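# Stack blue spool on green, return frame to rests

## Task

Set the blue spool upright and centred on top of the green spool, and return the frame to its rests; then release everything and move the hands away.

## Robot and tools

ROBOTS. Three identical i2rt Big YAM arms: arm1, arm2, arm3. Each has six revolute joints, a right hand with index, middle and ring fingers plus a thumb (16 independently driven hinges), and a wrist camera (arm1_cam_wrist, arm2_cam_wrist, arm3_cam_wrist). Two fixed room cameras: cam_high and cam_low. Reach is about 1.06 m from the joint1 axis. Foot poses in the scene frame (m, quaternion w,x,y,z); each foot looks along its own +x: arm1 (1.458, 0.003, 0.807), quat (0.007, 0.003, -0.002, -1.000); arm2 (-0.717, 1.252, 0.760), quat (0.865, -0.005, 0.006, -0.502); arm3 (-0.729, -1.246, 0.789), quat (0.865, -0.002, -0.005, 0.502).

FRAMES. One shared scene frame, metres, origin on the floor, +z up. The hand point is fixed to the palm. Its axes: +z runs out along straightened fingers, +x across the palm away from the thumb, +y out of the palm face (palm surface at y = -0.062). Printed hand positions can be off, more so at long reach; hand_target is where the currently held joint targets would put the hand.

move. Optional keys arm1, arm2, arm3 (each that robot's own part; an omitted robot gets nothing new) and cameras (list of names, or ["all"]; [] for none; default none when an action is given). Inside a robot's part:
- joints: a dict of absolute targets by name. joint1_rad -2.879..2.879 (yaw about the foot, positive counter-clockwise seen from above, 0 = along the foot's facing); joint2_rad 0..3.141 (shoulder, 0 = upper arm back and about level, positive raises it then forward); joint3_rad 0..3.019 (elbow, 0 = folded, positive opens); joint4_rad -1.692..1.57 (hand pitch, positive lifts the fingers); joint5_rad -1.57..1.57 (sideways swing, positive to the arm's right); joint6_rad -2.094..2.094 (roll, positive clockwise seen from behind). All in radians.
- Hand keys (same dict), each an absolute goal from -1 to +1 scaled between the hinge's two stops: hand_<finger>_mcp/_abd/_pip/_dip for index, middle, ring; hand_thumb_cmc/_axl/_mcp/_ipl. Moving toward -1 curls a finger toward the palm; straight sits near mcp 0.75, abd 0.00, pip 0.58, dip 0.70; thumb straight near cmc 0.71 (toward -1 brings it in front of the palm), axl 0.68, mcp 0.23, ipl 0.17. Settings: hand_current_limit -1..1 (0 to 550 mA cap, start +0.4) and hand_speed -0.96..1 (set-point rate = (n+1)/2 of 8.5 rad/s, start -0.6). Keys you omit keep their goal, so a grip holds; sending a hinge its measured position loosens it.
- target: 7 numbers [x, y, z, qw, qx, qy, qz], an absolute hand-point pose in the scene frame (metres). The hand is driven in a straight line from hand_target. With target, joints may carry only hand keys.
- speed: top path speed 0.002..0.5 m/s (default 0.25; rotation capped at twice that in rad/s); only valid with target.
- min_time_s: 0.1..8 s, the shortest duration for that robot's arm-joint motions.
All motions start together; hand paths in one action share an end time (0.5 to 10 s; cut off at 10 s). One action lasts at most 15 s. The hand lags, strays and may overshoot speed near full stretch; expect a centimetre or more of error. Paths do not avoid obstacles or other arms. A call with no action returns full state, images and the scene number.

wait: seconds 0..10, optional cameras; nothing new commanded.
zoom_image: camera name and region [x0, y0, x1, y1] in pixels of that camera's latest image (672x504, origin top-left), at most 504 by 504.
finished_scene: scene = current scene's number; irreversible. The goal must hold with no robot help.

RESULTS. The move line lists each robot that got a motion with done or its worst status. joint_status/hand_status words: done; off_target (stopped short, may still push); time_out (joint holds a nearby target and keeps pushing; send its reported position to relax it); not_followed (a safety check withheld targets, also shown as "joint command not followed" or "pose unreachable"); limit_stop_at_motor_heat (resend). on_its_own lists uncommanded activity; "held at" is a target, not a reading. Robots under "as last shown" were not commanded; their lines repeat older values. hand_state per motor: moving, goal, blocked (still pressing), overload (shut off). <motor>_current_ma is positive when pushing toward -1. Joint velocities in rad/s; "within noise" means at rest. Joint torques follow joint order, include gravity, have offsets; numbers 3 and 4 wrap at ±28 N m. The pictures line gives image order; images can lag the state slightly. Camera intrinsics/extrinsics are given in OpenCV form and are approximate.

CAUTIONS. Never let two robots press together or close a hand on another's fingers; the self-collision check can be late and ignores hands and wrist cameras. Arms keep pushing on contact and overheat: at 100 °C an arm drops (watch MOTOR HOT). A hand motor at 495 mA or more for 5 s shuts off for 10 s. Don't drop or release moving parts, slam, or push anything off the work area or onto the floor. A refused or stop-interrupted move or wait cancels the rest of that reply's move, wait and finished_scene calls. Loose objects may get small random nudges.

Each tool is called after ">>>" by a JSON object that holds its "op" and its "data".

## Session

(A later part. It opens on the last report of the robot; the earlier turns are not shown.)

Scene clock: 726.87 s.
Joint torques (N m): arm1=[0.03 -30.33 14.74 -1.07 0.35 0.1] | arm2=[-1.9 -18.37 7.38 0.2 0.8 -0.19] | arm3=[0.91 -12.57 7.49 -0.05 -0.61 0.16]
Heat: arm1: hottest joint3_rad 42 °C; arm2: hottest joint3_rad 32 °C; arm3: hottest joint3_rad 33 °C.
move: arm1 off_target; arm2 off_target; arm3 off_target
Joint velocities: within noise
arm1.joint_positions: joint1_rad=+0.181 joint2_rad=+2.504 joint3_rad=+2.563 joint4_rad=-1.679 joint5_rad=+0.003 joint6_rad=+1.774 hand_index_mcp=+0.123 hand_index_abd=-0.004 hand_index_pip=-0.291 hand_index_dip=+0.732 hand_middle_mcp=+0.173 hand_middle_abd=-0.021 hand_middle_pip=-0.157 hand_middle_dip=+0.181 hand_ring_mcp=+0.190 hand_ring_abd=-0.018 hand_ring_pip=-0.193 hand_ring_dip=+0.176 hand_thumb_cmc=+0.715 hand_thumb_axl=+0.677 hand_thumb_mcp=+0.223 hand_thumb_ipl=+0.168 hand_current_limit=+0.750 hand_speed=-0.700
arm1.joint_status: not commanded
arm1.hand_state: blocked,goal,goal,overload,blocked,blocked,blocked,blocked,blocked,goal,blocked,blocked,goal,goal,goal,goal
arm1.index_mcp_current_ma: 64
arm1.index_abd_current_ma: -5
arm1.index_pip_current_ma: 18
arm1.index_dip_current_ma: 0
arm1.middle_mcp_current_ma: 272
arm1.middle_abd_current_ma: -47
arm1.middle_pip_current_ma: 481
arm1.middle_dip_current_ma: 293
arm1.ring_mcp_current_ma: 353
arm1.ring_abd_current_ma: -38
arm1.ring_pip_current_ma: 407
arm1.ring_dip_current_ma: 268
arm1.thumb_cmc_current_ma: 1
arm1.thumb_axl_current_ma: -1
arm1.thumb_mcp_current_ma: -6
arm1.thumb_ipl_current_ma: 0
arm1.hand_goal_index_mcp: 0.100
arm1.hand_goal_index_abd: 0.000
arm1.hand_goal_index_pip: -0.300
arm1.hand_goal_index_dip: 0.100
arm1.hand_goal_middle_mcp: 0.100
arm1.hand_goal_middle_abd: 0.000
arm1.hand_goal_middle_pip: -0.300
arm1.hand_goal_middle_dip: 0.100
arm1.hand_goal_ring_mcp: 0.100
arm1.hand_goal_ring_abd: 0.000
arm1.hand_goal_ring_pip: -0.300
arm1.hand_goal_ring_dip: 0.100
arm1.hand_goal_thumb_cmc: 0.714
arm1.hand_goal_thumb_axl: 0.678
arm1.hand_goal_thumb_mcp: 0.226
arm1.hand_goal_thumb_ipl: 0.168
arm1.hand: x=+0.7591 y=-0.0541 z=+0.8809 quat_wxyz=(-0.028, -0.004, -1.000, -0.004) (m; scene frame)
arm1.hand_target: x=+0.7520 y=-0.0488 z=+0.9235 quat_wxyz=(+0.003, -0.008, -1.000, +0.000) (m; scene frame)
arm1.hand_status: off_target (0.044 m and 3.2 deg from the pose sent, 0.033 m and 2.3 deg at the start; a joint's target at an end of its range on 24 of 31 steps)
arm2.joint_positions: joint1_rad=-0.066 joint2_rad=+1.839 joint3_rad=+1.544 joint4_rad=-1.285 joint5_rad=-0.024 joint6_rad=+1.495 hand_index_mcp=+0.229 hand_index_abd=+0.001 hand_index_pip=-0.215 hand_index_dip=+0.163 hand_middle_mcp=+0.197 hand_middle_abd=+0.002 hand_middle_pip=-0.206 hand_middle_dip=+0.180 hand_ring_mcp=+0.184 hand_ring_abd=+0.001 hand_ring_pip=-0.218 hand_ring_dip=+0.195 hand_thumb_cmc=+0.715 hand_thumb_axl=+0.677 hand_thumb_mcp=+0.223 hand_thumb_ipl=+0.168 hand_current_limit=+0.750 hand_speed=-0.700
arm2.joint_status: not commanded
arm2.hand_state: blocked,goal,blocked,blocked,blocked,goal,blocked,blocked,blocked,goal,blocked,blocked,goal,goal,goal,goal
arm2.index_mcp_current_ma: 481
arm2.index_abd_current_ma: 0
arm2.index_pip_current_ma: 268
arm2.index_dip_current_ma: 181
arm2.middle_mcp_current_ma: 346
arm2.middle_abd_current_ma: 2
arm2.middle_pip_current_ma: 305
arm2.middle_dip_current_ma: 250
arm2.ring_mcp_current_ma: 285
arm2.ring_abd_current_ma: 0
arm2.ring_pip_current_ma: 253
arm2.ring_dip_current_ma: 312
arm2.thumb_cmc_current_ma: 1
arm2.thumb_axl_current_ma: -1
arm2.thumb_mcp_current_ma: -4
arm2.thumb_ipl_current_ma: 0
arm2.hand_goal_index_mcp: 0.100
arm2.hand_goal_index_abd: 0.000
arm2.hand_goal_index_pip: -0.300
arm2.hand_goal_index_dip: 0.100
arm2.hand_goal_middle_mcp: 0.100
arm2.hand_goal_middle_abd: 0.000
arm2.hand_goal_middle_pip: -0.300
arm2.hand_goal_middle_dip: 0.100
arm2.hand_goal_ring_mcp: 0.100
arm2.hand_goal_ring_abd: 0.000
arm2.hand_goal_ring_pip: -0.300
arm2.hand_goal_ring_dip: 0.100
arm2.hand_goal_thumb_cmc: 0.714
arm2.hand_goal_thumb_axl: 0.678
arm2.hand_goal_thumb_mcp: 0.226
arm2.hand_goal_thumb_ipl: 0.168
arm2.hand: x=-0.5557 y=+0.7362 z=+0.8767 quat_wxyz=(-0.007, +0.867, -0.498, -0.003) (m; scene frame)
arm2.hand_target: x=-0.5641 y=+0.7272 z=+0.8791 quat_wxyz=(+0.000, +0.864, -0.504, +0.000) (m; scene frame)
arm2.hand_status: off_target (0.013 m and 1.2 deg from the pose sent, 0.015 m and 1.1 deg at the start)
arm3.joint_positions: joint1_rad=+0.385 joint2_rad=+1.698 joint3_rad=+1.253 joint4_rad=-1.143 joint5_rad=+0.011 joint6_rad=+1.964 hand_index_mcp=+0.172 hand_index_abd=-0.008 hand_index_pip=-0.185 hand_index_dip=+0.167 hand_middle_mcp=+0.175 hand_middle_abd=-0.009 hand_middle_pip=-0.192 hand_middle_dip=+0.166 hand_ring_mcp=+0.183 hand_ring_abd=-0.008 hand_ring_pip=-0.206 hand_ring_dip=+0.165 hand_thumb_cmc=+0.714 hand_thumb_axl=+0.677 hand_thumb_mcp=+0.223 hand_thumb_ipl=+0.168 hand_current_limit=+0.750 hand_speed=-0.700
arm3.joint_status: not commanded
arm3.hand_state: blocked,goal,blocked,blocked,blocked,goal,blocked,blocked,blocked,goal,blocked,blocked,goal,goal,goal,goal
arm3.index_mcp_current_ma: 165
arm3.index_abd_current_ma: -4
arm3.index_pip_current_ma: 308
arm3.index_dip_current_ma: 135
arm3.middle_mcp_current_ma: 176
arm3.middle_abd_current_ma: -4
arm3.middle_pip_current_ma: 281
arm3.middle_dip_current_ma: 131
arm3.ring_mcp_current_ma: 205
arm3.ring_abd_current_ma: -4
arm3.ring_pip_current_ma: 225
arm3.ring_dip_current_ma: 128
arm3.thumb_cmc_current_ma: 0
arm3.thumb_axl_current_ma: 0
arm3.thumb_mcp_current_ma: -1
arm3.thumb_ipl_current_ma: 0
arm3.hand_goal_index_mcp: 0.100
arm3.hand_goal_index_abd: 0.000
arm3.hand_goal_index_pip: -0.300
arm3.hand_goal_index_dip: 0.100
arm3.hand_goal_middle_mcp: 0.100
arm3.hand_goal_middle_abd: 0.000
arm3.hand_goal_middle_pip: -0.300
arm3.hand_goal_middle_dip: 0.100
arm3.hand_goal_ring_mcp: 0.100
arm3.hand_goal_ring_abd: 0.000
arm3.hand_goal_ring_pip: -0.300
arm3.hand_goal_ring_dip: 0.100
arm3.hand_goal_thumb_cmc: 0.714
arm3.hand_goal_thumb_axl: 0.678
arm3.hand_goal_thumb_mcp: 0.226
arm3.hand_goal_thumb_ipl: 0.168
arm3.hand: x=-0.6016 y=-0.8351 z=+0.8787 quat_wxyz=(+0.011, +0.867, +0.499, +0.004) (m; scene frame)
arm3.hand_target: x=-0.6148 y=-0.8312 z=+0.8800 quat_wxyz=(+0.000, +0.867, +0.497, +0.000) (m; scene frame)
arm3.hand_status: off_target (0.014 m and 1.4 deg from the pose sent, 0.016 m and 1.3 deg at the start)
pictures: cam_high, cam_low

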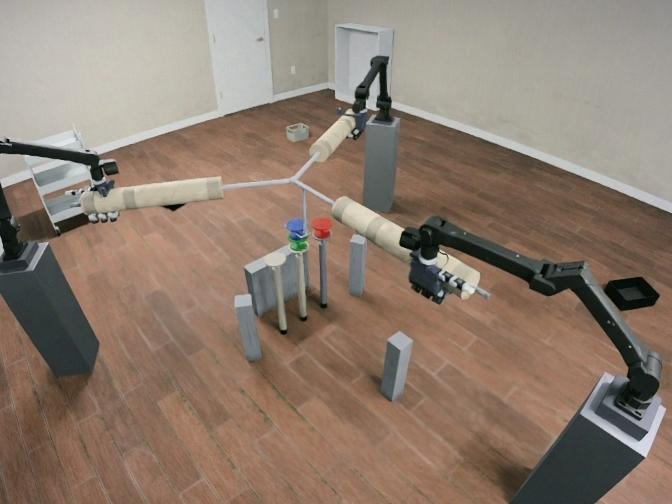

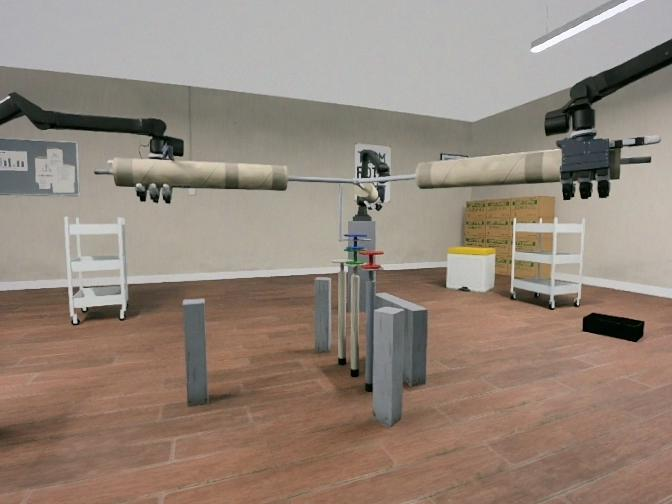

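>>> {"op": "move", "data": {"arm1": {"target": [0.821, -0.050, 0.918, 0, 0.0085, 0.99996, 0], "speed": 0.05}, "arm2": {"target": [-0.495, 0.727, 0.880, 0, 0.8640, -0.5035, 0], "speed": 0.05}, "arm3": {"target": [-0.543, -0.833, 0.882, 0, 0.8675, 0.4974, 0], "speed": 0.05}, "cameras": ["cam_high", "cam_low"]}}

>>> {"op": "zoom_image", "data": {"camera": "cam_low", "region": [310, 200, 390, 280]}}

>>> {"op": "zoom_image", "data": {"camera": "cam_high", "region": [250, 190, 350, 290]}}

Scene clock: 757.30 s.
Joint torques (N m): arm1=[1.61 -33.03 8.51 -0.95 0.59 0.26] | arm2=[0.26 -19.96 10.11 -1.14 0.45 0.13] | arm3=[0.03 -13.27 9.94 -1.55 -0.44 0.14]
Heat: arm1: hottest joint3_rad 42 °C; arm2: hottest joint3_rad 33 °C; arm3: hottest joint3_rad 32 °C.
move: arm1 off_target; arm2 off_target; arm3 off_target
Joint velocities: within noise
arm1.joint_positions: joint1_rad=+0.185 joint2_rad=+2.272 joint3_rad=+2.066 joint4_rad=-1.426 joint5_rad=-0.004 joint6_rad=+1.776 hand_index_mcp=+0.133 hand_index_abd=-0.006 hand_index_pip=-0.284 hand_index_dip=+0.732 hand_middle_mcp=+0.179 hand_middle_abd=-0.024 hand_middle_pip=-0.163 hand_middle_dip=+0.179 hand_ring_mcp=+0.186 hand_ring_abd=-0.018 hand_ring_pip=-0.198 hand_ring_dip=+0.171 hand_thumb_cmc=+0.715 hand_thumb_axl=+0.677 hand_thumb_mcp=+0.223 hand_thumb_ipl=+0.168 hand_current_limit=+0.750 hand_speed=-0.700
arm1.joint_status: not commanded
arm1.hand_state: blocked,goal,goal,overload,blocked,blocked,blocked,blocked,blocked,goal,blocked,blocked,goal,goal,goal,goal
arm1.index_mcp_current_ma: 102
arm1.index_abd_current_ma: -10
arm1.index_pip_current_ma: 37
arm1.index_dip_current_ma: 0
arm1.middle_mcp_current_ma: 303
arm1.middle_abd_current_ma: -54
arm1.middle_pip_current_ma: 481
arm1.middle_dip_current_ma: 284
arm1.ring_mcp_current_ma: 336
arm1.ring_abd_current_ma: -38
arm1.ring_pip_current_ma: 382
arm1.ring_dip_current_ma: 247
arm1.thumb_cmc_current_ma: 1
arm1.thumb_axl_current_ma: -1
arm1.thumb_mcp_current_ma: -6
arm1.thumb_ipl_current_ma: 0
arm1.hand_goal_index_mcp: 0.100
arm1.hand_goal_index_abd: 0.000
arm1.hand_goal_index_pip: -0.300
arm1.hand_goal_index_dip: 0.100
arm1.hand_goal_middle_mcp: 0.100
arm1.hand_goal_middle_abd: 0.000
arm1.hand_goal_middle_pip: -0.300
arm1.hand_goal_middle_dip: 0.100
arm1.hand_goal_ring_mcp: 0.100
arm1.hand_goal_ring_abd: 0.000
arm1.hand_goal_ring_pip: -0.300
arm1.hand_goal_ring_dip: 0.100
arm1.hand_goal_thumb_cmc: 0.714
arm1.hand_goal_thumb_axl: 0.678
arm1.hand_goal_thumb_mcp: 0.226
arm1.hand_goal_thumb_ipl: 0.168
arm1.hand: x=+0.8176 y=-0.0465 z=+0.8560 quat_wxyz=(-0.034, -0.003, -0.999, -0.002) (m; scene frame)
arm1.hand_target: x=+0.8215 y=-0.0494 z=+0.9148 quat_wxyz=(+0.000, -0.009, -1.000, +0.000) (m; scene frame)
arm1.hand_status: off_target (0.062 m and 3.9 deg from the pose sent, 0.072 m and 3.3 deg at the start)
arm2.joint_positions: joint1_rad=+0.014 joint2_rad=+1.921 joint3_rad=+1.628 joint4_rad=-1.289 joint5_rad=-0.016 joint6_rad=+1.567 hand_index_mcp=+0.229 hand_index_abd=+0.000 hand_index_pip=-0.215 hand_index_dip=+0.163 hand_middle_mcp=+0.197 hand_middle_abd=+0.001 hand_middle_pip=-0.206 hand_middle_dip=+0.180 hand_ring_mcp=+0.184 hand_ring_abd=-0.001 hand_ring_pip=-0.218 hand_ring_dip=+0.194 hand_thumb_cmc=+0.715 hand_thumb_axl=+0.677 hand_thumb_mcp=+0.223 hand_thumb_ipl=+0.168 hand_current_limit=+0.750 hand_speed=-0.700
arm2.joint_status: not commanded
arm2.hand_state: blocked,goal,blocked,blocked,blocked,goal,blocked,blocked,blocked,goal,blocked,blocked,goal,goal,goal,goal
arm2.index_mcp_current_ma: 481
arm2.index_abd_current_ma: 0
arm2.index_pip_current_ma: 268
arm2.index_dip_current_ma: 181
arm2.middle_mcp_current_ma: 346
arm2.middle_abd_current_ma: 1
arm2.middle_pip_current_ma: 305
arm2.middle_dip_current_ma: 250
arm2.ring_mcp_current_ma: 285
arm2.ring_abd_current_ma: 0
arm2.ring_pip_current_ma: 253
arm2.ring_dip_current_ma: 307
arm2.thumb_cmc_current_ma: 1
arm2.thumb_axl_current_ma: -1
arm2.thumb_mcp_current_ma: -4
arm2.thumb_ipl_current_ma: 0
arm2.hand_goal_index_mcp: 0.100
arm2.hand_goal_index_abd: 0.000
arm2.hand_goal_index_pip: -0.300
arm2.hand_goal_index_dip: 0.100
arm2.hand_goal_middle_mcp: 0.100
arm2.hand_goal_middle_abd: 0.000
arm2.hand_goal_middle_pip: -0.300
arm2.hand_goal_middle_dip: 0.100
arm2.hand_goal_ring_mcp: 0.100
arm2.hand_goal_ring_abd: 0.000
arm2.hand_goal_ring_pip: -0.300
arm2.hand_goal_ring_dip: 0.100
arm2.hand_goal_thumb_cmc: 0.714
arm2.hand_goal_thumb_axl: 0.678
arm2.hand_goal_thumb_mcp: 0.226
arm2.hand_goal_thumb_ipl: 0.168
arm2.hand: x=-0.5040 y=+0.7319 z=+0.8631 quat_wxyz=(-0.004, +0.869, -0.494, -0.007) (m; scene frame)
arm2.hand_target: x=-0.4953 y=+0.7275 z=+0.8799 quat_wxyz=(+0.000, +0.864, -0.503, +0.001) (m; scene frame)
arm2.hand_status: off_target (0.020 m and 1.5 deg from the pose sent, 0.062 m and 1.2 deg at the start)
arm3.joint_positions: joint1_rad=+0.250 joint2_rad=+1.727 joint3_rad=+1.261 joint4_rad=-1.123 joint5_rad=+0.009 joint6_rad=+1.821 hand_index_mcp=+0.174 hand_index_abd=-0.008 hand_index_pip=-0.185 hand_index_dip=+0.167 hand_middle_mcp=+0.175 hand_middle_abd=-0.009 hand_middle_pip=-0.192 hand_middle_dip=+0.166 hand_ring_mcp=+0.183 hand_ring_abd=-0.008 hand_ring_pip=-0.206 hand_ring_dip=+0.165 hand_thumb_cmc=+0.714 hand_thumb_axl=+0.677 hand_thumb_mcp=+0.223 hand_thumb_ipl=+0.168 hand_current_limit=+0.750 hand_speed=-0.700
arm3.joint_status: not commanded
arm3.hand_state: blocked,goal,blocked,blocked,blocked,goal,blocked,blocked,blocked,goal,blocked,blocked,goal,goal,goal,goal
arm3.index_mcp_current_ma: 170
arm3.index_abd_current_ma: -4
arm3.index_pip_current_ma: 308
arm3.index_dip_current_ma: 135
arm3.middle_mcp_current_ma: 176
arm3.middle_abd_current_ma: -4
arm3.middle_pip_current_ma: 281
arm3.middle_dip_current_ma: 131
arm3.ring_mcp_current_ma: 205
arm3.ring_abd_current_ma: -4
arm3.ring_pip_current_ma: 225
arm3.ring_dip_current_ma: 128
arm3.thumb_cmc_current_ma: 0
arm3.thumb_axl_current_ma: 0
arm3.thumb_mcp_current_ma: -1
arm3.thumb_ipl_current_ma: 0
arm3.hand_goal_index_mcp: 0.100
arm3.hand_goal_index_abd: 0.000
arm3.hand_goal_index_pip: -0.300
arm3.hand_goal_index_dip: 0.100
arm3.hand_goal_middle_mcp: 0.100
arm3.hand_goal_middle_abd: 0.000
arm3.hand_goal_middle_pip: -0.300
arm3.hand_goal_middle_dip: 0.100
arm3.hand_goal_ring_mcp: 0.100
arm3.hand_goal_ring_abd: 0.000
arm3.hand_goal_ring_pip: -0.300
arm3.hand_goal_ring_dip: 0.100
arm3.hand_goal_thumb_cmc: 0.714
arm3.hand_goal_thumb_axl: 0.678
arm3.hand_goal_thumb_mcp: 0.226
arm3.hand_goal_thumb_ipl: 0.168
arm3.hand: x=-0.5366 y=-0.8413 z=+0.8682 quat_wxyz=(+0.011, +0.865, +0.502, +0.001) (m; scene frame)
arm3.hand_target: x=-0.5429 y=-0.8334 z=+0.8819 quat_wxyz=(+0.000, +0.867, +0.498, +0.000) (m; scene frame)
arm3.hand_status: off_target (0.017 m and 1.5 deg from the pose sent, 0.059 m and 1.4 deg at the start)
pictures: cam_high, cam_low

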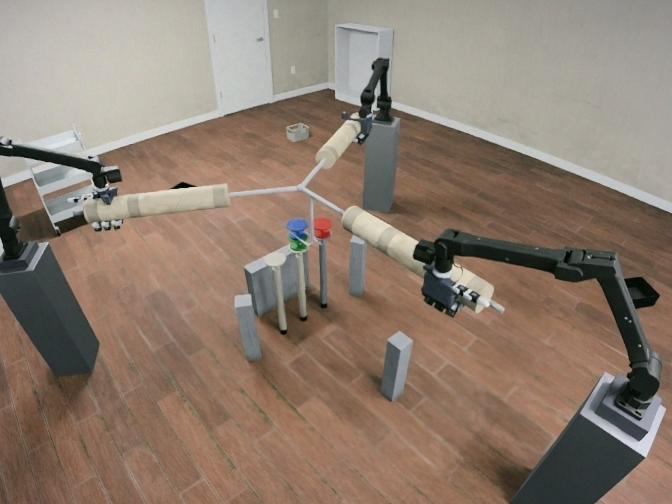

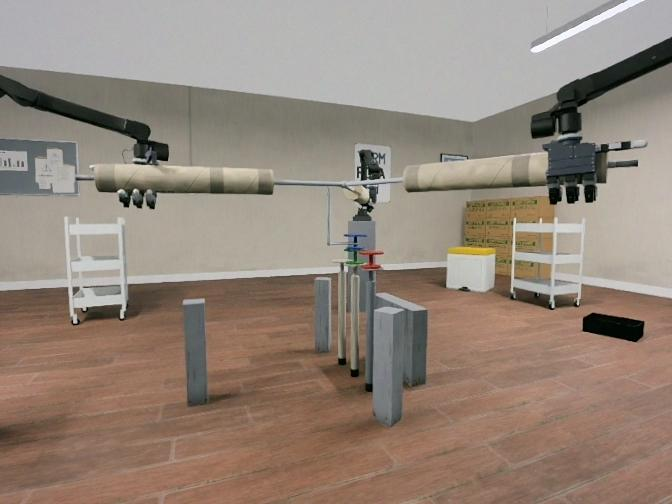

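Scaled by 6.300 from the camera's 672x504 image, which has a finer 960x720 frame.

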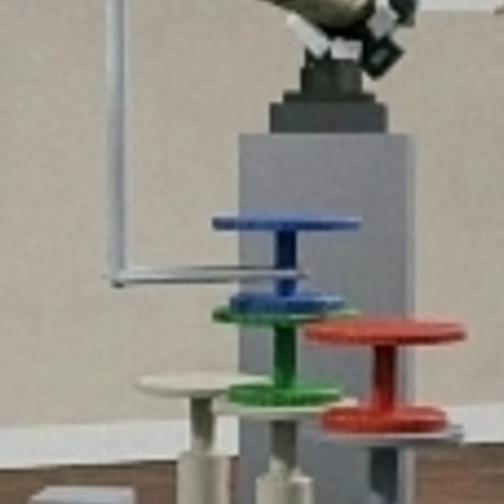

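Scaled by 5.040 from the camera's 672x504 image, which has a finer 960x720 frame.

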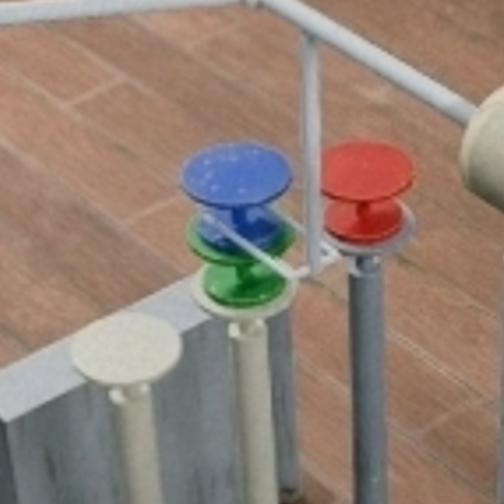

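>>> {"op": "move", "data": {"arm1": {"target": [0.932, -0.051, 0.930, 0, 0.0085, 0.99996, 0], "speed": 0.07}, "arm2": {"target": [-0.378, 0.726, 0.899, 0, 0.8640, -0.5035, 0], "speed": 0.07}, "arm3": {"target": [-0.437, -0.834, 0.902, 0, 0.8675, 0.4974, 0], "speed": 0.07}, "cameras": ["cam_high", "cam_low"]}}

>>> {"op": "zoom_image", "data": {"camera": "cam_high", "region": [250, 190, 350, 290]}}

Scene clock: 783.43 s.
Joint torques (N m): arm1=[0.15 -27.58 8.2 -0.64 0.76 0.1] | arm2=[-0.15 -21.95 11.1 -0.96 0.79 0.02] | arm3=[0.5 -14.8 10.92 -2.59 -0.35 0.13]
Heat: arm1: hottest joint2_rad 38 °C; arm2: hottest joint3_rad 36 °C; arm3: hottest joint3_rad 33 °C.
move: arm1 off_target; arm2 off_target; arm3 off_target
Joint velocities: within noise
arm1.joint_positions: joint1_rad=+0.239 joint2_rad=+1.953 joint3_rad=+1.597 joint4_rad=-1.276 joint5_rad=-0.008 joint6_rad=+1.837 hand_index_mcp=+0.126 hand_index_abd=-0.005 hand_index_pip=-0.288 hand_index_dip=+0.732 hand_middle_mcp=+0.179 hand_middle_abd=-0.023 hand_middle_pip=-0.165 hand_middle_dip=+0.179 hand_ring_mcp=+0.186 hand_ring_abd=-0.018 hand_ring_pip=-0.198 hand_ring_dip=+0.171 hand_thumb_cmc=+0.715 hand_thumb_axl=+0.677 hand_thumb_mcp=+0.223 hand_thumb_ipl=+0.168 hand_current_limit=+0.750 hand_speed=-0.700
arm1.joint_status: not commanded
arm1.hand_state: blocked,goal,goal,overload,blocked,blocked,blocked,blocked,blocked,goal,blocked,blocked,goal,goal,goal,goal
arm1.index_mcp_current_ma: 77
arm1.index_abd_current_ma: -8
arm1.index_pip_current_ma: 27
arm1.index_dip_current_ma: 0
arm1.middle_mcp_current_ma: 303
arm1.middle_abd_current_ma: -52
arm1.middle_pip_current_ma: 481
arm1.middle_dip_current_ma: 284
arm1.ring_mcp_current_ma: 336
arm1.ring_abd_current_ma: -39
arm1.ring_pip_current_ma: 382
arm1.ring_dip_current_ma: 247
arm1.thumb_cmc_current_ma: 1
arm1.thumb_axl_current_ma: -1
arm1.thumb_mcp_current_ma: -6
arm1.thumb_ipl_current_ma: 0
arm1.hand_goal_index_mcp: 0.100
arm1.hand_goal_index_abd: 0.000
arm1.hand_goal_index_pip: -0.300
arm1.hand_goal_index_dip: 0.100
arm1.hand_goal_middle_mcp: 0.100
arm1.hand_goal_middle_abd: 0.000
arm1.hand_goal_middle_pip: -0.300
arm1.hand_goal_middle_dip: 0.100
arm1.hand_goal_ring_mcp: 0.100
arm1.hand_goal_ring_abd: 0.000
arm1.hand_goal_ring_pip: -0.300
arm1.hand_goal_ring_dip: 0.100
arm1.hand_goal_thumb_cmc: 0.714
arm1.hand_goal_thumb_axl: 0.678
arm1.hand_goal_thumb_mcp: 0.226
arm1.hand_goal_thumb_ipl: 0.168
arm1.hand: x=+0.9307 y=-0.0559 z=+0.8819 quat_wxyz=(-0.034, -0.006, -0.999, -0.002) (m; scene frame)
arm1.hand_target: x=+0.9327 y=-0.0508 z=+0.9274 quat_wxyz=(+0.000, -0.009, -1.000, +0.000) (m; scene frame)
arm1.hand_status: off_target (0.048 m and 3.9 deg from the pose sent, 0.136 m and 3.9 deg at the start)
arm2.joint_positions: joint1_rad=+0.171 joint2_rad=+2.093 joint3_rad=+1.969 joint4_rad=-1.457 joint5_rad=-0.023 joint6_rad=+1.731 hand_index_mcp=+0.229 hand_index_abd=-0.002 hand_index_pip=-0.215 hand_index_dip=+0.163 hand_middle_mcp=+0.197 hand_middle_abd=+0.000 hand_middle_pip=-0.206 hand_middle_dip=+0.179 hand_ring_mcp=+0.184 hand_ring_abd=-0.002 hand_ring_pip=-0.218 hand_ring_dip=+0.189 hand_thumb_cmc=+0.715 hand_thumb_axl=+0.677 hand_thumb_mcp=+0.223 hand_thumb_ipl=+0.168 hand_current_limit=+0.750 hand_speed=-0.700
arm2.joint_status: not commanded
arm2.hand_state: blocked,goal,blocked,blocked,blocked,goal,blocked,blocked,blocked,goal,blocked,blocked,goal,goal,goal,goal
arm2.index_mcp_current_ma: 481
arm2.index_abd_current_ma: -1
arm2.index_pip_current_ma: 268
arm2.index_dip_current_ma: 181
arm2.middle_mcp_current_ma: 346
arm2.middle_abd_current_ma: 0
arm2.middle_pip_current_ma: 305
arm2.middle_dip_current_ma: 244
arm2.ring_mcp_current_ma: 285
arm2.ring_abd_current_ma: -2
arm2.ring_pip_current_ma: 253
arm2.ring_dip_current_ma: 288
arm2.thumb_cmc_current_ma: 1
arm2.thumb_axl_current_ma: -1
arm2.thumb_mcp_current_ma: -4
arm2.thumb_ipl_current_ma: 0
arm2.hand_goal_index_mcp: 0.100
arm2.hand_goal_index_abd: 0.000
arm2.hand_goal_index_pip: -0.300
arm2.hand_goal_index_dip: 0.100
arm2.hand_goal_middle_mcp: 0.100
arm2.hand_goal_middle_abd: 0.000
arm2.hand_goal_middle_pip: -0.300
arm2.hand_goal_middle_dip: 0.100
arm2.hand_goal_ring_mcp: 0.100
arm2.hand_goal_ring_abd: 0.000
arm2.hand_goal_ring_pip: -0.300
arm2.hand_goal_ring_dip: 0.100
arm2.hand_goal_thumb_cmc: 0.714
arm2.hand_goal_thumb_axl: 0.678
arm2.hand_goal_thumb_mcp: 0.226
arm2.hand_goal_thumb_ipl: 0.168
arm2.hand: x=-0.3860 y=+0.7335 z=+0.8858 quat_wxyz=(-0.007, +0.868, -0.497, -0.006) (m; scene frame)
arm2.hand_target: x=-0.3784 y=+0.7266 z=+0.8991 quat_wxyz=(+0.000, +0.864, -0.503, +0.001) (m; scene frame)
arm2.hand_status: off_target (0.017 m and 1.4 deg from the pose sent, 0.131 m and 1.5 deg at the start)
arm3.joint_positions: joint1_rad=+0.049 joint2_rad=+1.796 joint3_rad=+1.402 joint4_rad=-1.177 joint5_rad=+0.009 joint6_rad=+1.627 hand_index_mcp=+0.171 hand_index_abd=-0.008 hand_index_pip=-0.188 hand_index_dip=+0.167 hand_middle_mcp=+0.173 hand_middle_abd=-0.009 hand_middle_pip=-0.192 hand_middle_dip=+0.166 hand_ring_mcp=+0.182 hand_ring_abd=-0.008 hand_ring_pip=-0.206 hand_ring_dip=+0.165 hand_thumb_cmc=+0.714 hand_thumb_axl=+0.677 hand_thumb_mcp=+0.223 hand_thumb_ipl=+0.168 hand_current_limit=+0.750 hand_speed=-0.700
arm3.joint_status: not commanded
arm3.hand_state: blocked,goal,blocked,blocked,blocked,goal,blocked,blocked,blocked,goal,blocked,blocked,goal,goal,goal,goal
arm3.index_mcp_current_ma: 160
arm3.index_abd_current_ma: -4
arm3.index_pip_current_ma: 297
arm3.index_dip_current_ma: 134
arm3.middle_mcp_current_ma: 167
arm3.middle_abd_current_ma: -4
arm3.middle_pip_current_ma: 281
arm3.middle_dip_current_ma: 131
arm3.ring_mcp_current_ma: 201
arm3.ring_abd_current_ma: -4
arm3.ring_pip_current_ma: 225
arm3.ring_dip_current_ma: 128
arm3.thumb_cmc_current_ma: 0
arm3.thumb_axl_current_ma: 0
arm3.thumb_mcp_current_ma: -1
arm3.thumb_ipl_current_ma: 0
arm3.hand_goal_index_mcp: 0.100
arm3.hand_goal_index_abd: 0.000
arm3.hand_goal_index_pip: -0.300
arm3.hand_goal_index_dip: 0.100
arm3.hand_goal_middle_mcp: 0.100
arm3.hand_goal_middle_abd: 0.000
arm3.hand_goal_middle_pip: -0.300
arm3.hand_goal_middle_dip: 0.100
arm3.hand_goal_ring_mcp: 0.100
arm3.hand_goal_ring_abd: 0.000
arm3.hand_goal_ring_pip: -0.300
arm3.hand_goal_ring_dip: 0.100
arm3.hand_goal_thumb_cmc: 0.714
arm3.hand_goal_thumb_axl: 0.678
arm3.hand_goal_thumb_mcp: 0.226
arm3.hand_goal_thumb_ipl: 0.168
arm3.hand: x=-0.4283 y=-0.8409 z=+0.8841 quat_wxyz=(+0.005, +0.866, +0.499, +0.007) (m; scene frame)
arm3.hand_target: x=-0.4368 y=-0.8344 z=+0.9018 quat_wxyz=(+0.000, +0.867, +0.498, +0.001) (m; scene frame)
arm3.hand_status: off_target (0.021 m and 1.1 deg from the pose sent, 0.105 m and 1.5 deg at the start)
pictures: cam_high, cam_low

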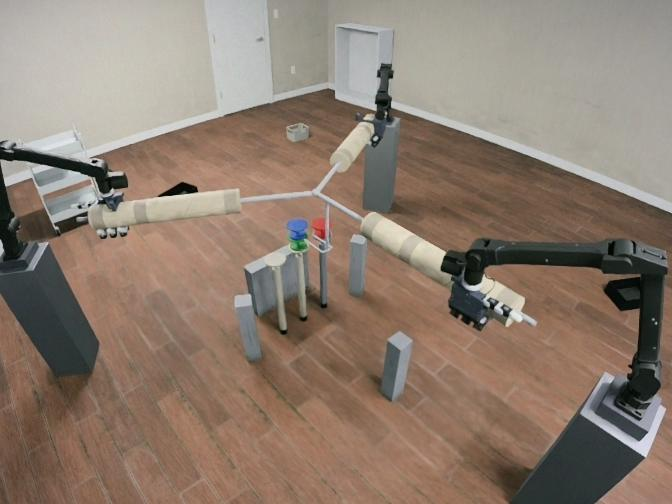

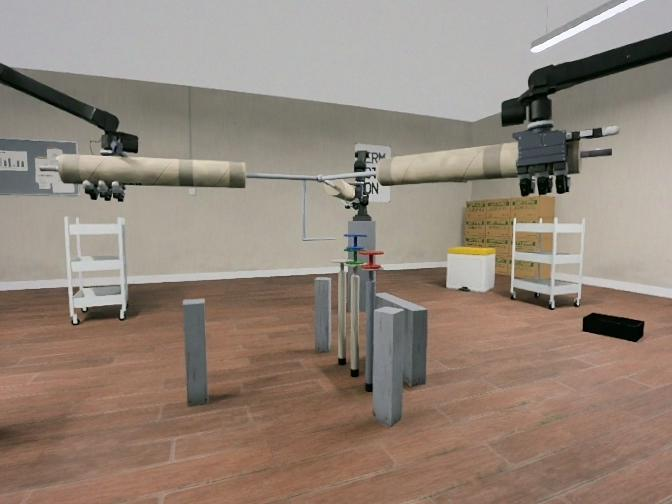

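Scaled by 5.040 from the camera's 672x504 image, which has a finer 960x720 frame.

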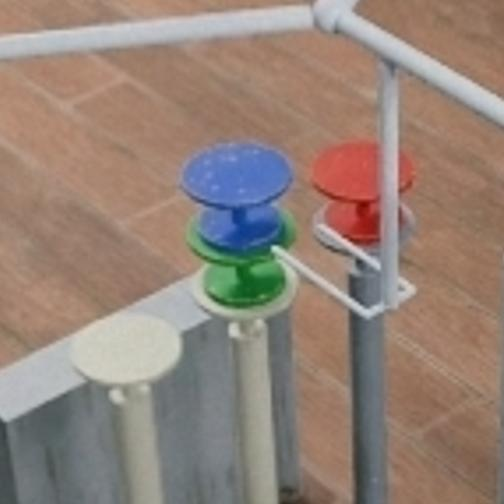

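>>> {"op": "move", "data": {"arm1": {"target": [1.035, -0.036, 0.524, 0, 0.0085, 0.99996, 0], "speed": 0.13}, "arm2": {"target": [-0.274, 0.742, 0.506, 0, 0.8640, -0.5035, 0], "speed": 0.13}, "arm3": {"target": [-0.322, -0.818, 0.514, 0, 0.8675, 0.4974, 0], "speed": 0.13}, "cameras": ["cam_high", "cam_low"]}}

>>> {"op": "zoom_image", "data": {"camera": "cam_high", "region": [290, 220, 390, 320]}}

Scene clock: 817.93 s.
Joint torques (N m): arm1=[1.49 -19.25 2.82 0.13 0.59 0.2] | arm2=[-0.09 -25.88 8.49 -0.98 0.93 0.03] | arm3=[-0.79 -18.43 5.96 -1.06 -0.55 0.01]
Heat: arm1: hottest joint2_rad 36 °C; arm2: hottest joint3_rad 36 °C; arm3: hottest joint3_rad 33 °C.
move: arm1 done; arm2 done; arm3 done
Joint velocities: within noise
arm1.joint_positions: joint1_rad=+0.246 joint2_rad=+2.423 joint3_rad=+1.146 joint4_rad=-0.293 joint5_rad=-0.004 joint6_rad=+1.840 hand_index_mcp=+0.119 hand_index_abd=-0.003 hand_index_pip=-0.292 hand_index_dip=+0.732 hand_middle_mcp=+0.174 hand_middle_abd=-0.005 hand_middle_pip=-0.171 hand_middle_dip=+0.179 hand_ring_mcp=+0.200 hand_ring_abd=-0.004 hand_ring_pip=-0.194 hand_ring_dip=+0.171 hand_thumb_cmc=+0.715 hand_thumb_axl=+0.677 hand_thumb_mcp=+0.223 hand_thumb_ipl=+0.168 hand_current_limit=+0.750 hand_speed=-0.700
arm1.joint_status: not commanded
arm1.hand_state: goal,goal,goal,overload,blocked,goal,blocked,blocked,blocked,goal,blocked,blocked,goal,goal,goal,goal
arm1.index_mcp_current_ma: 53
arm1.index_abd_current_ma: -5
arm1.index_pip_current_ma: 16
arm1.index_dip_current_ma: 0
arm1.middle_mcp_current_ma: 279
arm1.middle_abd_current_ma: -8
arm1.middle_pip_current_ma: 481
arm1.middle_dip_current_ma: 284
arm1.ring_mcp_current_ma: 405
arm1.ring_abd_current_ma: -7
arm1.ring_pip_current_ma: 402
arm1.ring_dip_current_ma: 247
arm1.thumb_cmc_current_ma: 1
arm1.thumb_axl_current_ma: -1
arm1.thumb_mcp_current_ma: -6
arm1.thumb_ipl_current_ma: 0
arm1.hand_goal_index_mcp: 0.100
arm1.hand_goal_index_abd: 0.000
arm1.hand_goal_index_pip: -0.300
arm1.hand_goal_index_dip: 0.100
arm1.hand_goal_middle_mcp: 0.100
arm1.hand_goal_middle_abd: 0.000
arm1.hand_goal_middle_pip: -0.300
arm1.hand_goal_middle_dip: 0.100
arm1.hand_goal_ring_mcp: 0.100
arm1.hand_goal_ring_abd: 0.000
arm1.hand_goal_ring_pip: -0.300
arm1.hand_goal_ring_dip: 0.100
arm1.hand_goal_thumb_cmc: 0.714
arm1.hand_goal_thumb_axl: 0.678
arm1.hand_goal_thumb_mcp: 0.226
arm1.hand_goal_thumb_ipl: 0.168
arm1.hand: x=+1.0367 y=-0.0331 z=+0.5192 quat_wxyz=(-0.004, -0.005, -1.000, +0.005) (m; scene frame)
arm1.hand_target: x=+1.0350 y=-0.0360 z=+0.5240 quat_wxyz=(+0.000, -0.008, -1.000, +0.000) (m; scene frame)
arm1.hand_status: done (0.006 m and 0.8 deg from the pose sent, 0.374 m and 3.9 deg at the start)
arm2.joint_positions: joint1_rad=+0.303 joint2_rad=+2.747 joint3_rad=+2.139 joint4_rad=-0.957 joint5_rad=-0.025 joint6_rad=+1.862 hand_index_mcp=+0.229 hand_index_abd=-0.001 hand_index_pip=-0.215 hand_index_dip=+0.163 hand_middle_mcp=+0.197 hand_middle_abd=+0.000 hand_middle_pip=-0.206 hand_middle_dip=+0.177 hand_ring_mcp=+0.185 hand_ring_abd=-0.002 hand_ring_pip=-0.218 hand_ring_dip=+0.186 hand_thumb_cmc=+0.715 hand_thumb_axl=+0.677 hand_thumb_mcp=+0.223 hand_thumb_ipl=+0.168 hand_current_limit=+0.750 hand_speed=-0.700
arm2.joint_status: not commanded
arm2.hand_state: blocked,goal,blocked,blocked,blocked,goal,blocked,blocked,blocked,goal,blocked,blocked,goal,goal,goal,goal
arm2.index_mcp_current_ma: 481
arm2.index_abd_current_ma: -1
arm2.index_pip_current_ma: 268
arm2.index_dip_current_ma: 181
arm2.middle_mcp_current_ma: 346
arm2.middle_abd_current_ma: 0
arm2.middle_pip_current_ma: 305
arm2.middle_dip_current_ma: 238
arm2.ring_mcp_current_ma: 289
arm2.ring_abd_current_ma: -1
arm2.ring_pip_current_ma: 253
arm2.ring_dip_current_ma: 273
arm2.thumb_cmc_current_ma: 1
arm2.thumb_axl_current_ma: -1
arm2.thumb_mcp_current_ma: -4
arm2.thumb_ipl_current_ma: 0
arm2.hand_goal_index_mcp: 0.100
arm2.hand_goal_index_abd: 0.000
arm2.hand_goal_index_pip: -0.300
arm2.hand_goal_index_dip: 0.100
arm2.hand_goal_middle_mcp: 0.100
arm2.hand_goal_middle_abd: 0.000
arm2.hand_goal_middle_pip: -0.300
arm2.hand_goal_middle_dip: 0.100
arm2.hand_goal_ring_mcp: 0.100
arm2.hand_goal_ring_abd: 0.000
arm2.hand_goal_ring_pip: -0.300
arm2.hand_goal_ring_dip: 0.100
arm2.hand_goal_thumb_cmc: 0.714
arm2.hand_goal_thumb_axl: 0.678
arm2.hand_goal_thumb_mcp: 0.226
arm2.hand_goal_thumb_ipl: 0.168
arm2.hand: x=-0.2807 y=+0.7461 z=+0.5011 quat_wxyz=(-0.006, +0.868, -0.496, +0.000) (m; scene frame)
arm2.hand_target: x=-0.2743 y=+0.7422 z=+0.5060 quat_wxyz=(+0.000, +0.864, -0.503, +0.001) (m; scene frame)
arm2.hand_status: done (0.009 m and 1.2 deg from the pose sent, 0.396 m and 1.4 deg at the start)
arm3.joint_positions: joint1_rad=-0.091 joint2_rad=+2.568 joint3_rad=+1.604 joint4_rad=-0.608 joint5_rad=+0.015 joint6_rad=+1.482 hand_index_mcp=+0.169 hand_index_abd=-0.008 hand_index_pip=-0.188 hand_index_dip=+0.166 hand_middle_mcp=+0.171 hand_middle_abd=-0.009 hand_middle_pip=-0.192 hand_middle_dip=+0.165 hand_ring_mcp=+0.179 hand_ring_abd=-0.009 hand_ring_pip=-0.206 hand_ring_dip=+0.165 hand_thumb_cmc=+0.714 hand_thumb_axl=+0.677 hand_thumb_mcp=+0.223 hand_thumb_ipl=+0.168 hand_current_limit=+0.750 hand_speed=-0.700
arm3.joint_status: not commanded
arm3.hand_state: blocked,goal,blocked,blocked,blocked,goal,blocked,blocked,blocked,goal,blocked,blocked,goal,goal,goal,goal
arm3.index_mcp_current_ma: 154
arm3.index_abd_current_ma: -4
arm3.index_pip_current_ma: 297
arm3.index_dip_current_ma: 132
arm3.middle_mcp_current_ma: 159
arm3.middle_abd_current_ma: -5
arm3.middle_pip_current_ma: 281
arm3.middle_dip_current_ma: 128
arm3.ring_mcp_current_ma: 191
arm3.ring_abd_current_ma: -4
arm3.ring_pip_current_ma: 225
arm3.ring_dip_current_ma: 128
arm3.thumb_cmc_current_ma: 0
arm3.thumb_axl_current_ma: 0
arm3.thumb_mcp_current_ma: -1
arm3.thumb_ipl_current_ma: 0
arm3.hand_goal_index_mcp: 0.100
arm3.hand_goal_index_abd: 0.000
arm3.hand_goal_index_pip: -0.300
arm3.hand_goal_index_dip: 0.100
arm3.hand_goal_middle_mcp: 0.100
arm3.hand_goal_middle_abd: 0.000
arm3.hand_goal_middle_pip: -0.300
arm3.hand_goal_middle_dip: 0.100
arm3.hand_goal_ring_mcp: 0.100
arm3.hand_goal_ring_abd: 0.000
arm3.hand_goal_ring_pip: -0.300
arm3.hand_goal_ring_dip: 0.100
arm3.hand_goal_thumb_cmc: 0.714
arm3.hand_goal_thumb_axl: 0.678
arm3.hand_goal_thumb_mcp: 0.226
arm3.hand_goal_thumb_ipl: 0.168
arm3.hand: x=-0.3211 y=-0.8217 z=+0.5131 quat_wxyz=(+0.008, +0.865, +0.501, +0.008) (m; scene frame)
arm3.hand_target: x=-0.3221 y=-0.8180 z=+0.5140 quat_wxyz=(+0.000, +0.867, +0.498, +0.000) (m; scene frame)
arm3.hand_status: done (0.004 m and 1.4 deg from the pose sent, 0.386 m and 1.0 deg at the start)
pictures: cam_high, cam_low

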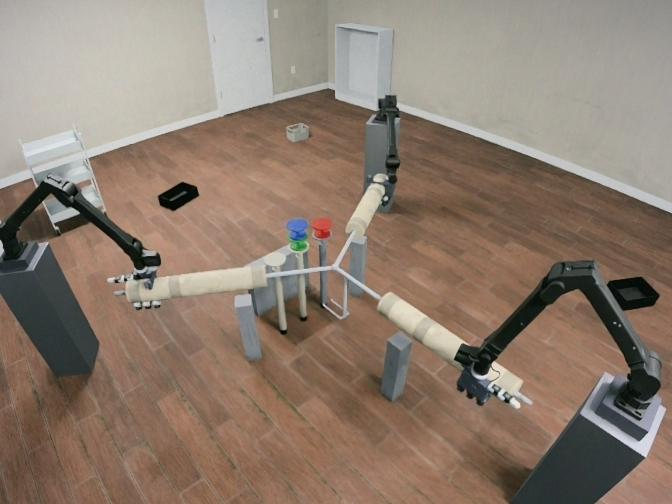

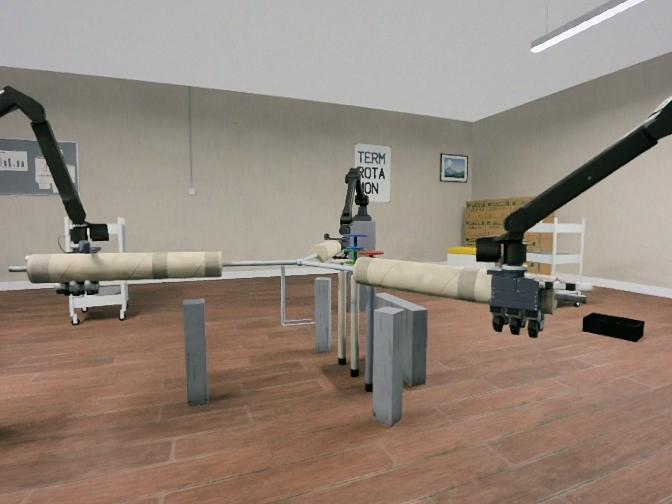

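Scaled by 5.040 from the camera's 672x504 image, which has a finer 960x720 frame.

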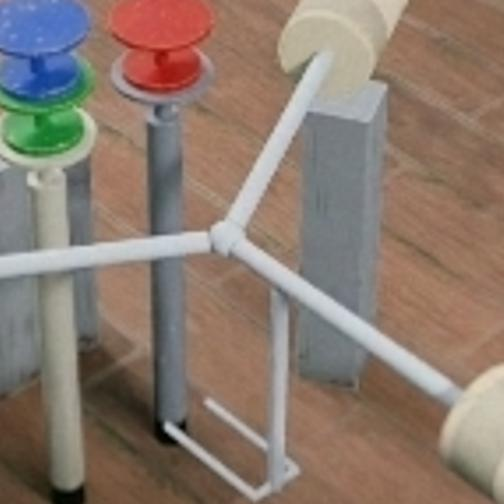

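>>> {"op": "move", "data": {"arm1": {"target": [1.029, -0.043, 0.457, 0, 0.0085, 0.99996, 0], "speed": 0.07}, "arm2": {"target": [-0.283, 0.735, 0.454, 0, 0.8640, -0.5035, 0], "speed": 0.07}, "arm3": {"target": [-0.329, -0.829, 0.451, 0, 0.8675, 0.4974, 0], "speed": 0.07}, "cameras": ["cam_high", "cam_low"]}}

>>> {"op": "zoom_image", "data": {"camera": "cam_high", "region": [290, 230, 390, 330]}}

>>> {"op": "zoom_image", "data": {"camera": "cam_low", "region": [150, 230, 450, 330]}}

Scene clock: 858.90 s.
Joint torques (N m): arm1=[1.67 -19.78 2.33 0.23 0.38 0.26] | arm2=[-0.26 -26.17 7.97 -0.62 0.65 0.01] | arm3=[-0.56 -18.02 4.88 -0.59 -0.15 0]
Heat: arm1: hottest joint2_rad 36 °C; arm2: hottest joint3_rad 35 °C; arm3: hottest joint3_rad 32 °C.
move: arm1 done; arm2 done; arm3 done
Joint velocities: within noise
arm1.joint_positions: joint1_rad=+0.252 joint2_rad=+2.594 joint3_rad=+1.262 joint4_rad=-0.234 joint5_rad=+0.001 joint6_rad=+1.845 hand_index_mcp=+0.119 hand_index_abd=-0.003 hand_index_pip=-0.292 hand_index_dip=+0.732 hand_middle_mcp=+0.174 hand_middle_abd=-0.006 hand_middle_pip=-0.171 hand_middle_dip=+0.179 hand_ring_mcp=+0.200 hand_ring_abd=-0.006 hand_ring_pip=-0.194 hand_ring_dip=+0.171 hand_thumb_cmc=+0.715 hand_thumb_axl=+0.677 hand_thumb_mcp=+0.223 hand_thumb_ipl=+0.168 hand_current_limit=+0.750 hand_speed=-0.700
arm1.joint_status: not commanded
arm1.hand_state: goal,goal,goal,overload,blocked,goal,blocked,blocked,blocked,goal,blocked,blocked,goal,goal,goal,goal
arm1.index_mcp_current_ma: 52
arm1.index_abd_current_ma: -5
arm1.index_pip_current_ma: 16
arm1.index_dip_current_ma: 0
arm1.middle_mcp_current_ma: 279
arm1.middle_abd_current_ma: -11
arm1.middle_pip_current_ma: 481
arm1.middle_dip_current_ma: 284
arm1.ring_mcp_current_ma: 405
arm1.ring_abd_current_ma: -10
arm1.ring_pip_current_ma: 402
arm1.ring_dip_current_ma: 247
arm1.thumb_cmc_current_ma: 1
arm1.thumb_axl_current_ma: -1
arm1.thumb_mcp_current_ma: -6
arm1.thumb_ipl_current_ma: 0
arm1.hand_goal_index_mcp: 0.100
arm1.hand_goal_index_abd: 0.000
arm1.hand_goal_index_pip: -0.300
arm1.hand_goal_index_dip: 0.100
arm1.hand_goal_middle_mcp: 0.100
arm1.hand_goal_middle_abd: 0.000
arm1.hand_goal_middle_pip: -0.300
arm1.hand_goal_middle_dip: 0.100
arm1.hand_goal_ring_mcp: 0.100
arm1.hand_goal_ring_abd: 0.000
arm1.hand_goal_ring_pip: -0.300
arm1.hand_goal_ring_dip: 0.100
arm1.hand_goal_thumb_cmc: 0.714
arm1.hand_goal_thumb_axl: 0.678
arm1.hand_goal_thumb_mcp: 0.226
arm1.hand_goal_thumb_ipl: 0.168
arm1.hand: x=+1.0285 y=-0.0378 z=+0.4548 quat_wxyz=(-0.001, -0.004, -1.000, +0.002) (m; scene frame)
arm1.hand_target: x=+1.0289 y=-0.0429 z=+0.4570 quat_wxyz=(+0.000, -0.009, -1.000, +0.000) (m; scene frame)
arm1.hand_status: done (0.006 m and 0.6 deg from the pose sent, 0.063 m and 0.8 deg at the start)
arm2.joint_positions: joint1_rad=+0.291 joint2_rad=+2.856 joint3_rad=+2.220 joint4_rad=-0.935 joint5_rad=-0.020 joint6_rad=+1.849 hand_index_mcp=+0.229 hand_index_abd=-0.001 hand_index_pip=-0.215 hand_index_dip=+0.163 hand_middle_mcp=+0.197 hand_middle_abd=+0.000 hand_middle_pip=-0.206 hand_middle_dip=+0.176 hand_ring_mcp=+0.186 hand_ring_abd=-0.002 hand_ring_pip=-0.218 hand_ring_dip=+0.183 hand_thumb_cmc=+0.715 hand_thumb_axl=+0.677 hand_thumb_mcp=+0.223 hand_thumb_ipl=+0.168 hand_current_limit=+0.750 hand_speed=-0.700
arm2.joint_status: not commanded
arm2.hand_state: blocked,goal,blocked,blocked,blocked,goal,blocked,blocked,blocked,goal,blocked,blocked,goal,goal,goal,goal
arm2.index_mcp_current_ma: 481
arm2.index_abd_current_ma: -1
arm2.index_pip_current_ma: 268
arm2.index_dip_current_ma: 181
arm2.middle_mcp_current_ma: 346
arm2.middle_abd_current_ma: 0
arm2.middle_pip_current_ma: 305
arm2.middle_dip_current_ma: 233
arm2.ring_mcp_current_ma: 294
arm2.ring_abd_current_ma: -1
arm2.ring_pip_current_ma: 253
arm2.ring_dip_current_ma: 259
arm2.thumb_cmc_current_ma: 1
arm2.thumb_axl_current_ma: -1
arm2.thumb_mcp_current_ma: -4
arm2.thumb_ipl_current_ma: 0
arm2.hand_goal_index_mcp: 0.100
arm2.hand_goal_index_abd: 0.000
arm2.hand_goal_index_pip: -0.300
arm2.hand_goal_index_dip: 0.100
arm2.hand_goal_middle_mcp: 0.100
arm2.hand_goal_middle_abd: 0.000
arm2.hand_goal_middle_pip: -0.300
arm2.hand_goal_middle_dip: 0.100
arm2.hand_goal_ring_mcp: 0.100
arm2.hand_goal_ring_abd: 0.000
arm2.hand_goal_ring_pip: -0.300
arm2.hand_goal_ring_dip: 0.100
arm2.hand_goal_thumb_cmc: 0.714
arm2.hand_goal_thumb_axl: 0.678
arm2.hand_goal_thumb_mcp: 0.226
arm2.hand_goal_thumb_ipl: 0.168
arm2.hand: x=-0.2890 y=+0.7398 z=+0.4514 quat_wxyz=(-0.004, +0.868, -0.496, -0.004) (m; scene frame)
arm2.hand_target: x=-0.2832 y=+0.7352 z=+0.4541 quat_wxyz=(+0.000, +0.864, -0.503, +0.001) (m; scene frame)
arm2.hand_status: done (0.008 m and 1.2 deg from the pose sent, 0.049 m and 1.2 deg at the start)
arm3.joint_positions: joint1_rad=-0.091 joint2_rad=+2.686 joint3_rad=+1.642 joint4_rad=-0.526 joint5_rad=+0.005 joint6_rad=+1.482 hand_index_mcp=+0.169 hand_index_abd=-0.008 hand_index_pip=-0.188 hand_index_dip=+0.166 hand_middle_mcp=+0.171 hand_middle_abd=-0.009 hand_middle_pip=-0.192 hand_middle_dip=+0.165 hand_ring_mcp=+0.179 hand_ring_abd=-0.009 hand_ring_pip=-0.206 hand_ring_dip=+0.165 hand_thumb_cmc=+0.714 hand_thumb_axl=+0.677 hand_thumb_mcp=+0.223 hand_thumb_ipl=+0.168 hand_current_limit=+0.750 hand_speed=-0.700
arm3.joint_status: not commanded
arm3.hand_state: blocked,goal,blocked,blocked,blocked,goal,blocked,blocked,blocked,goal,blocked,blocked,goal,goal,goal,goal
arm3.index_mcp_current_ma: 154
arm3.index_abd_current_ma: -4
arm3.index_pip_current_ma: 297
arm3.index_dip_current_ma: 132
arm3.middle_mcp_current_ma: 159
arm3.middle_abd_current_ma: -5
arm3.middle_pip_current_ma: 281
arm3.middle_dip_current_ma: 128
arm3.ring_mcp_current_ma: 191
arm3.ring_abd_current_ma: -4
arm3.ring_pip_current_ma: 225
arm3.ring_dip_current_ma: 128
arm3.thumb_cmc_current_ma: 0
arm3.thumb_axl_current_ma: 0
arm3.thumb_mcp_current_ma: -1
arm3.thumb_ipl_current_ma: 0
arm3.hand_goal_index_mcp: 0.100
arm3.hand_goal_index_abd: 0.000
arm3.hand_goal_index_pip: -0.300
arm3.hand_goal_index_dip: 0.100
arm3.hand_goal_middle_mcp: 0.100
arm3.hand_goal_middle_abd: 0.000
arm3.hand_goal_middle_pip: -0.300
arm3.hand_goal_middle_dip: 0.100
arm3.hand_goal_ring_mcp: 0.100
arm3.hand_goal_ring_abd: 0.000
arm3.hand_goal_ring_pip: -0.300
arm3.hand_goal_ring_dip: 0.100
arm3.hand_goal_thumb_cmc: 0.714
arm3.hand_goal_thumb_axl: 0.678
arm3.hand_goal_thumb_mcp: 0.226
arm3.hand_goal_thumb_ipl: 0.168
arm3.hand: x=-0.3278 y=-0.8292 z=+0.4526 quat_wxyz=(+0.004, +0.865, +0.501, +0.006) (m; scene frame)
arm3.hand_target: x=-0.3291 y=-0.8291 z=+0.4510 quat_wxyz=(+0.000, +0.867, +0.498, +0.000) (m; scene frame)
arm3.hand_status: done (0.002 m and 1.0 deg from the pose sent, 0.063 m and 1.4 deg at the start)
pictures: cam_high, cam_low

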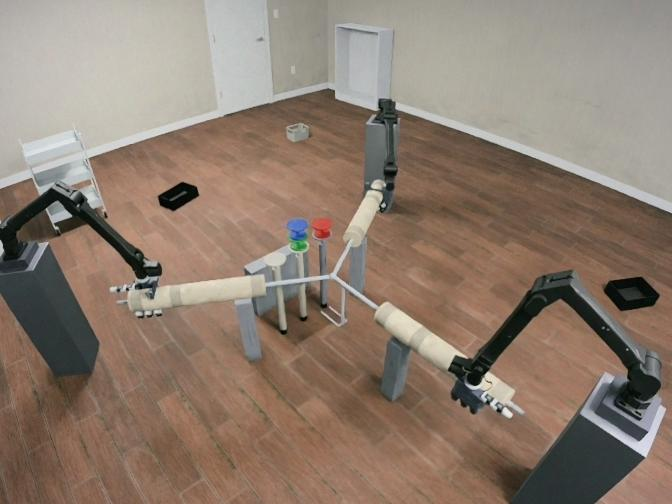

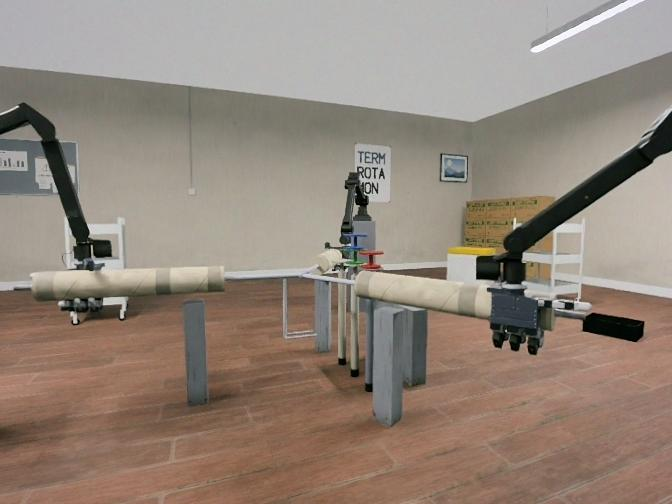

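Scaled by 5.040 from the camera's 672x504 image, which has a finer 960x720 frame.

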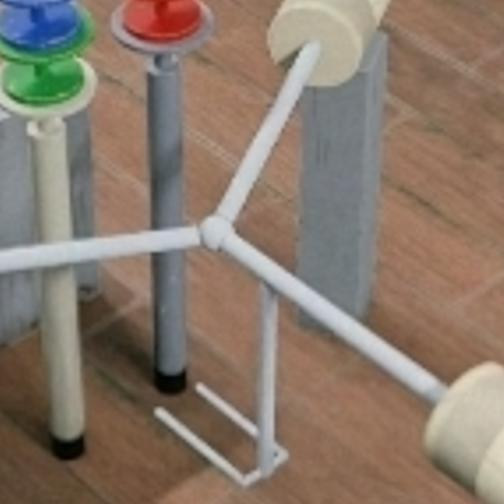

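Scaled by 1.680 from the camera's 672x504 image, which has a finer 960x720 frame.

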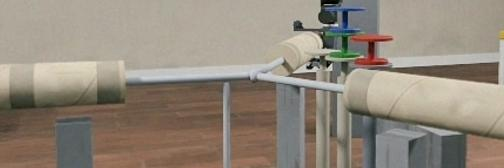

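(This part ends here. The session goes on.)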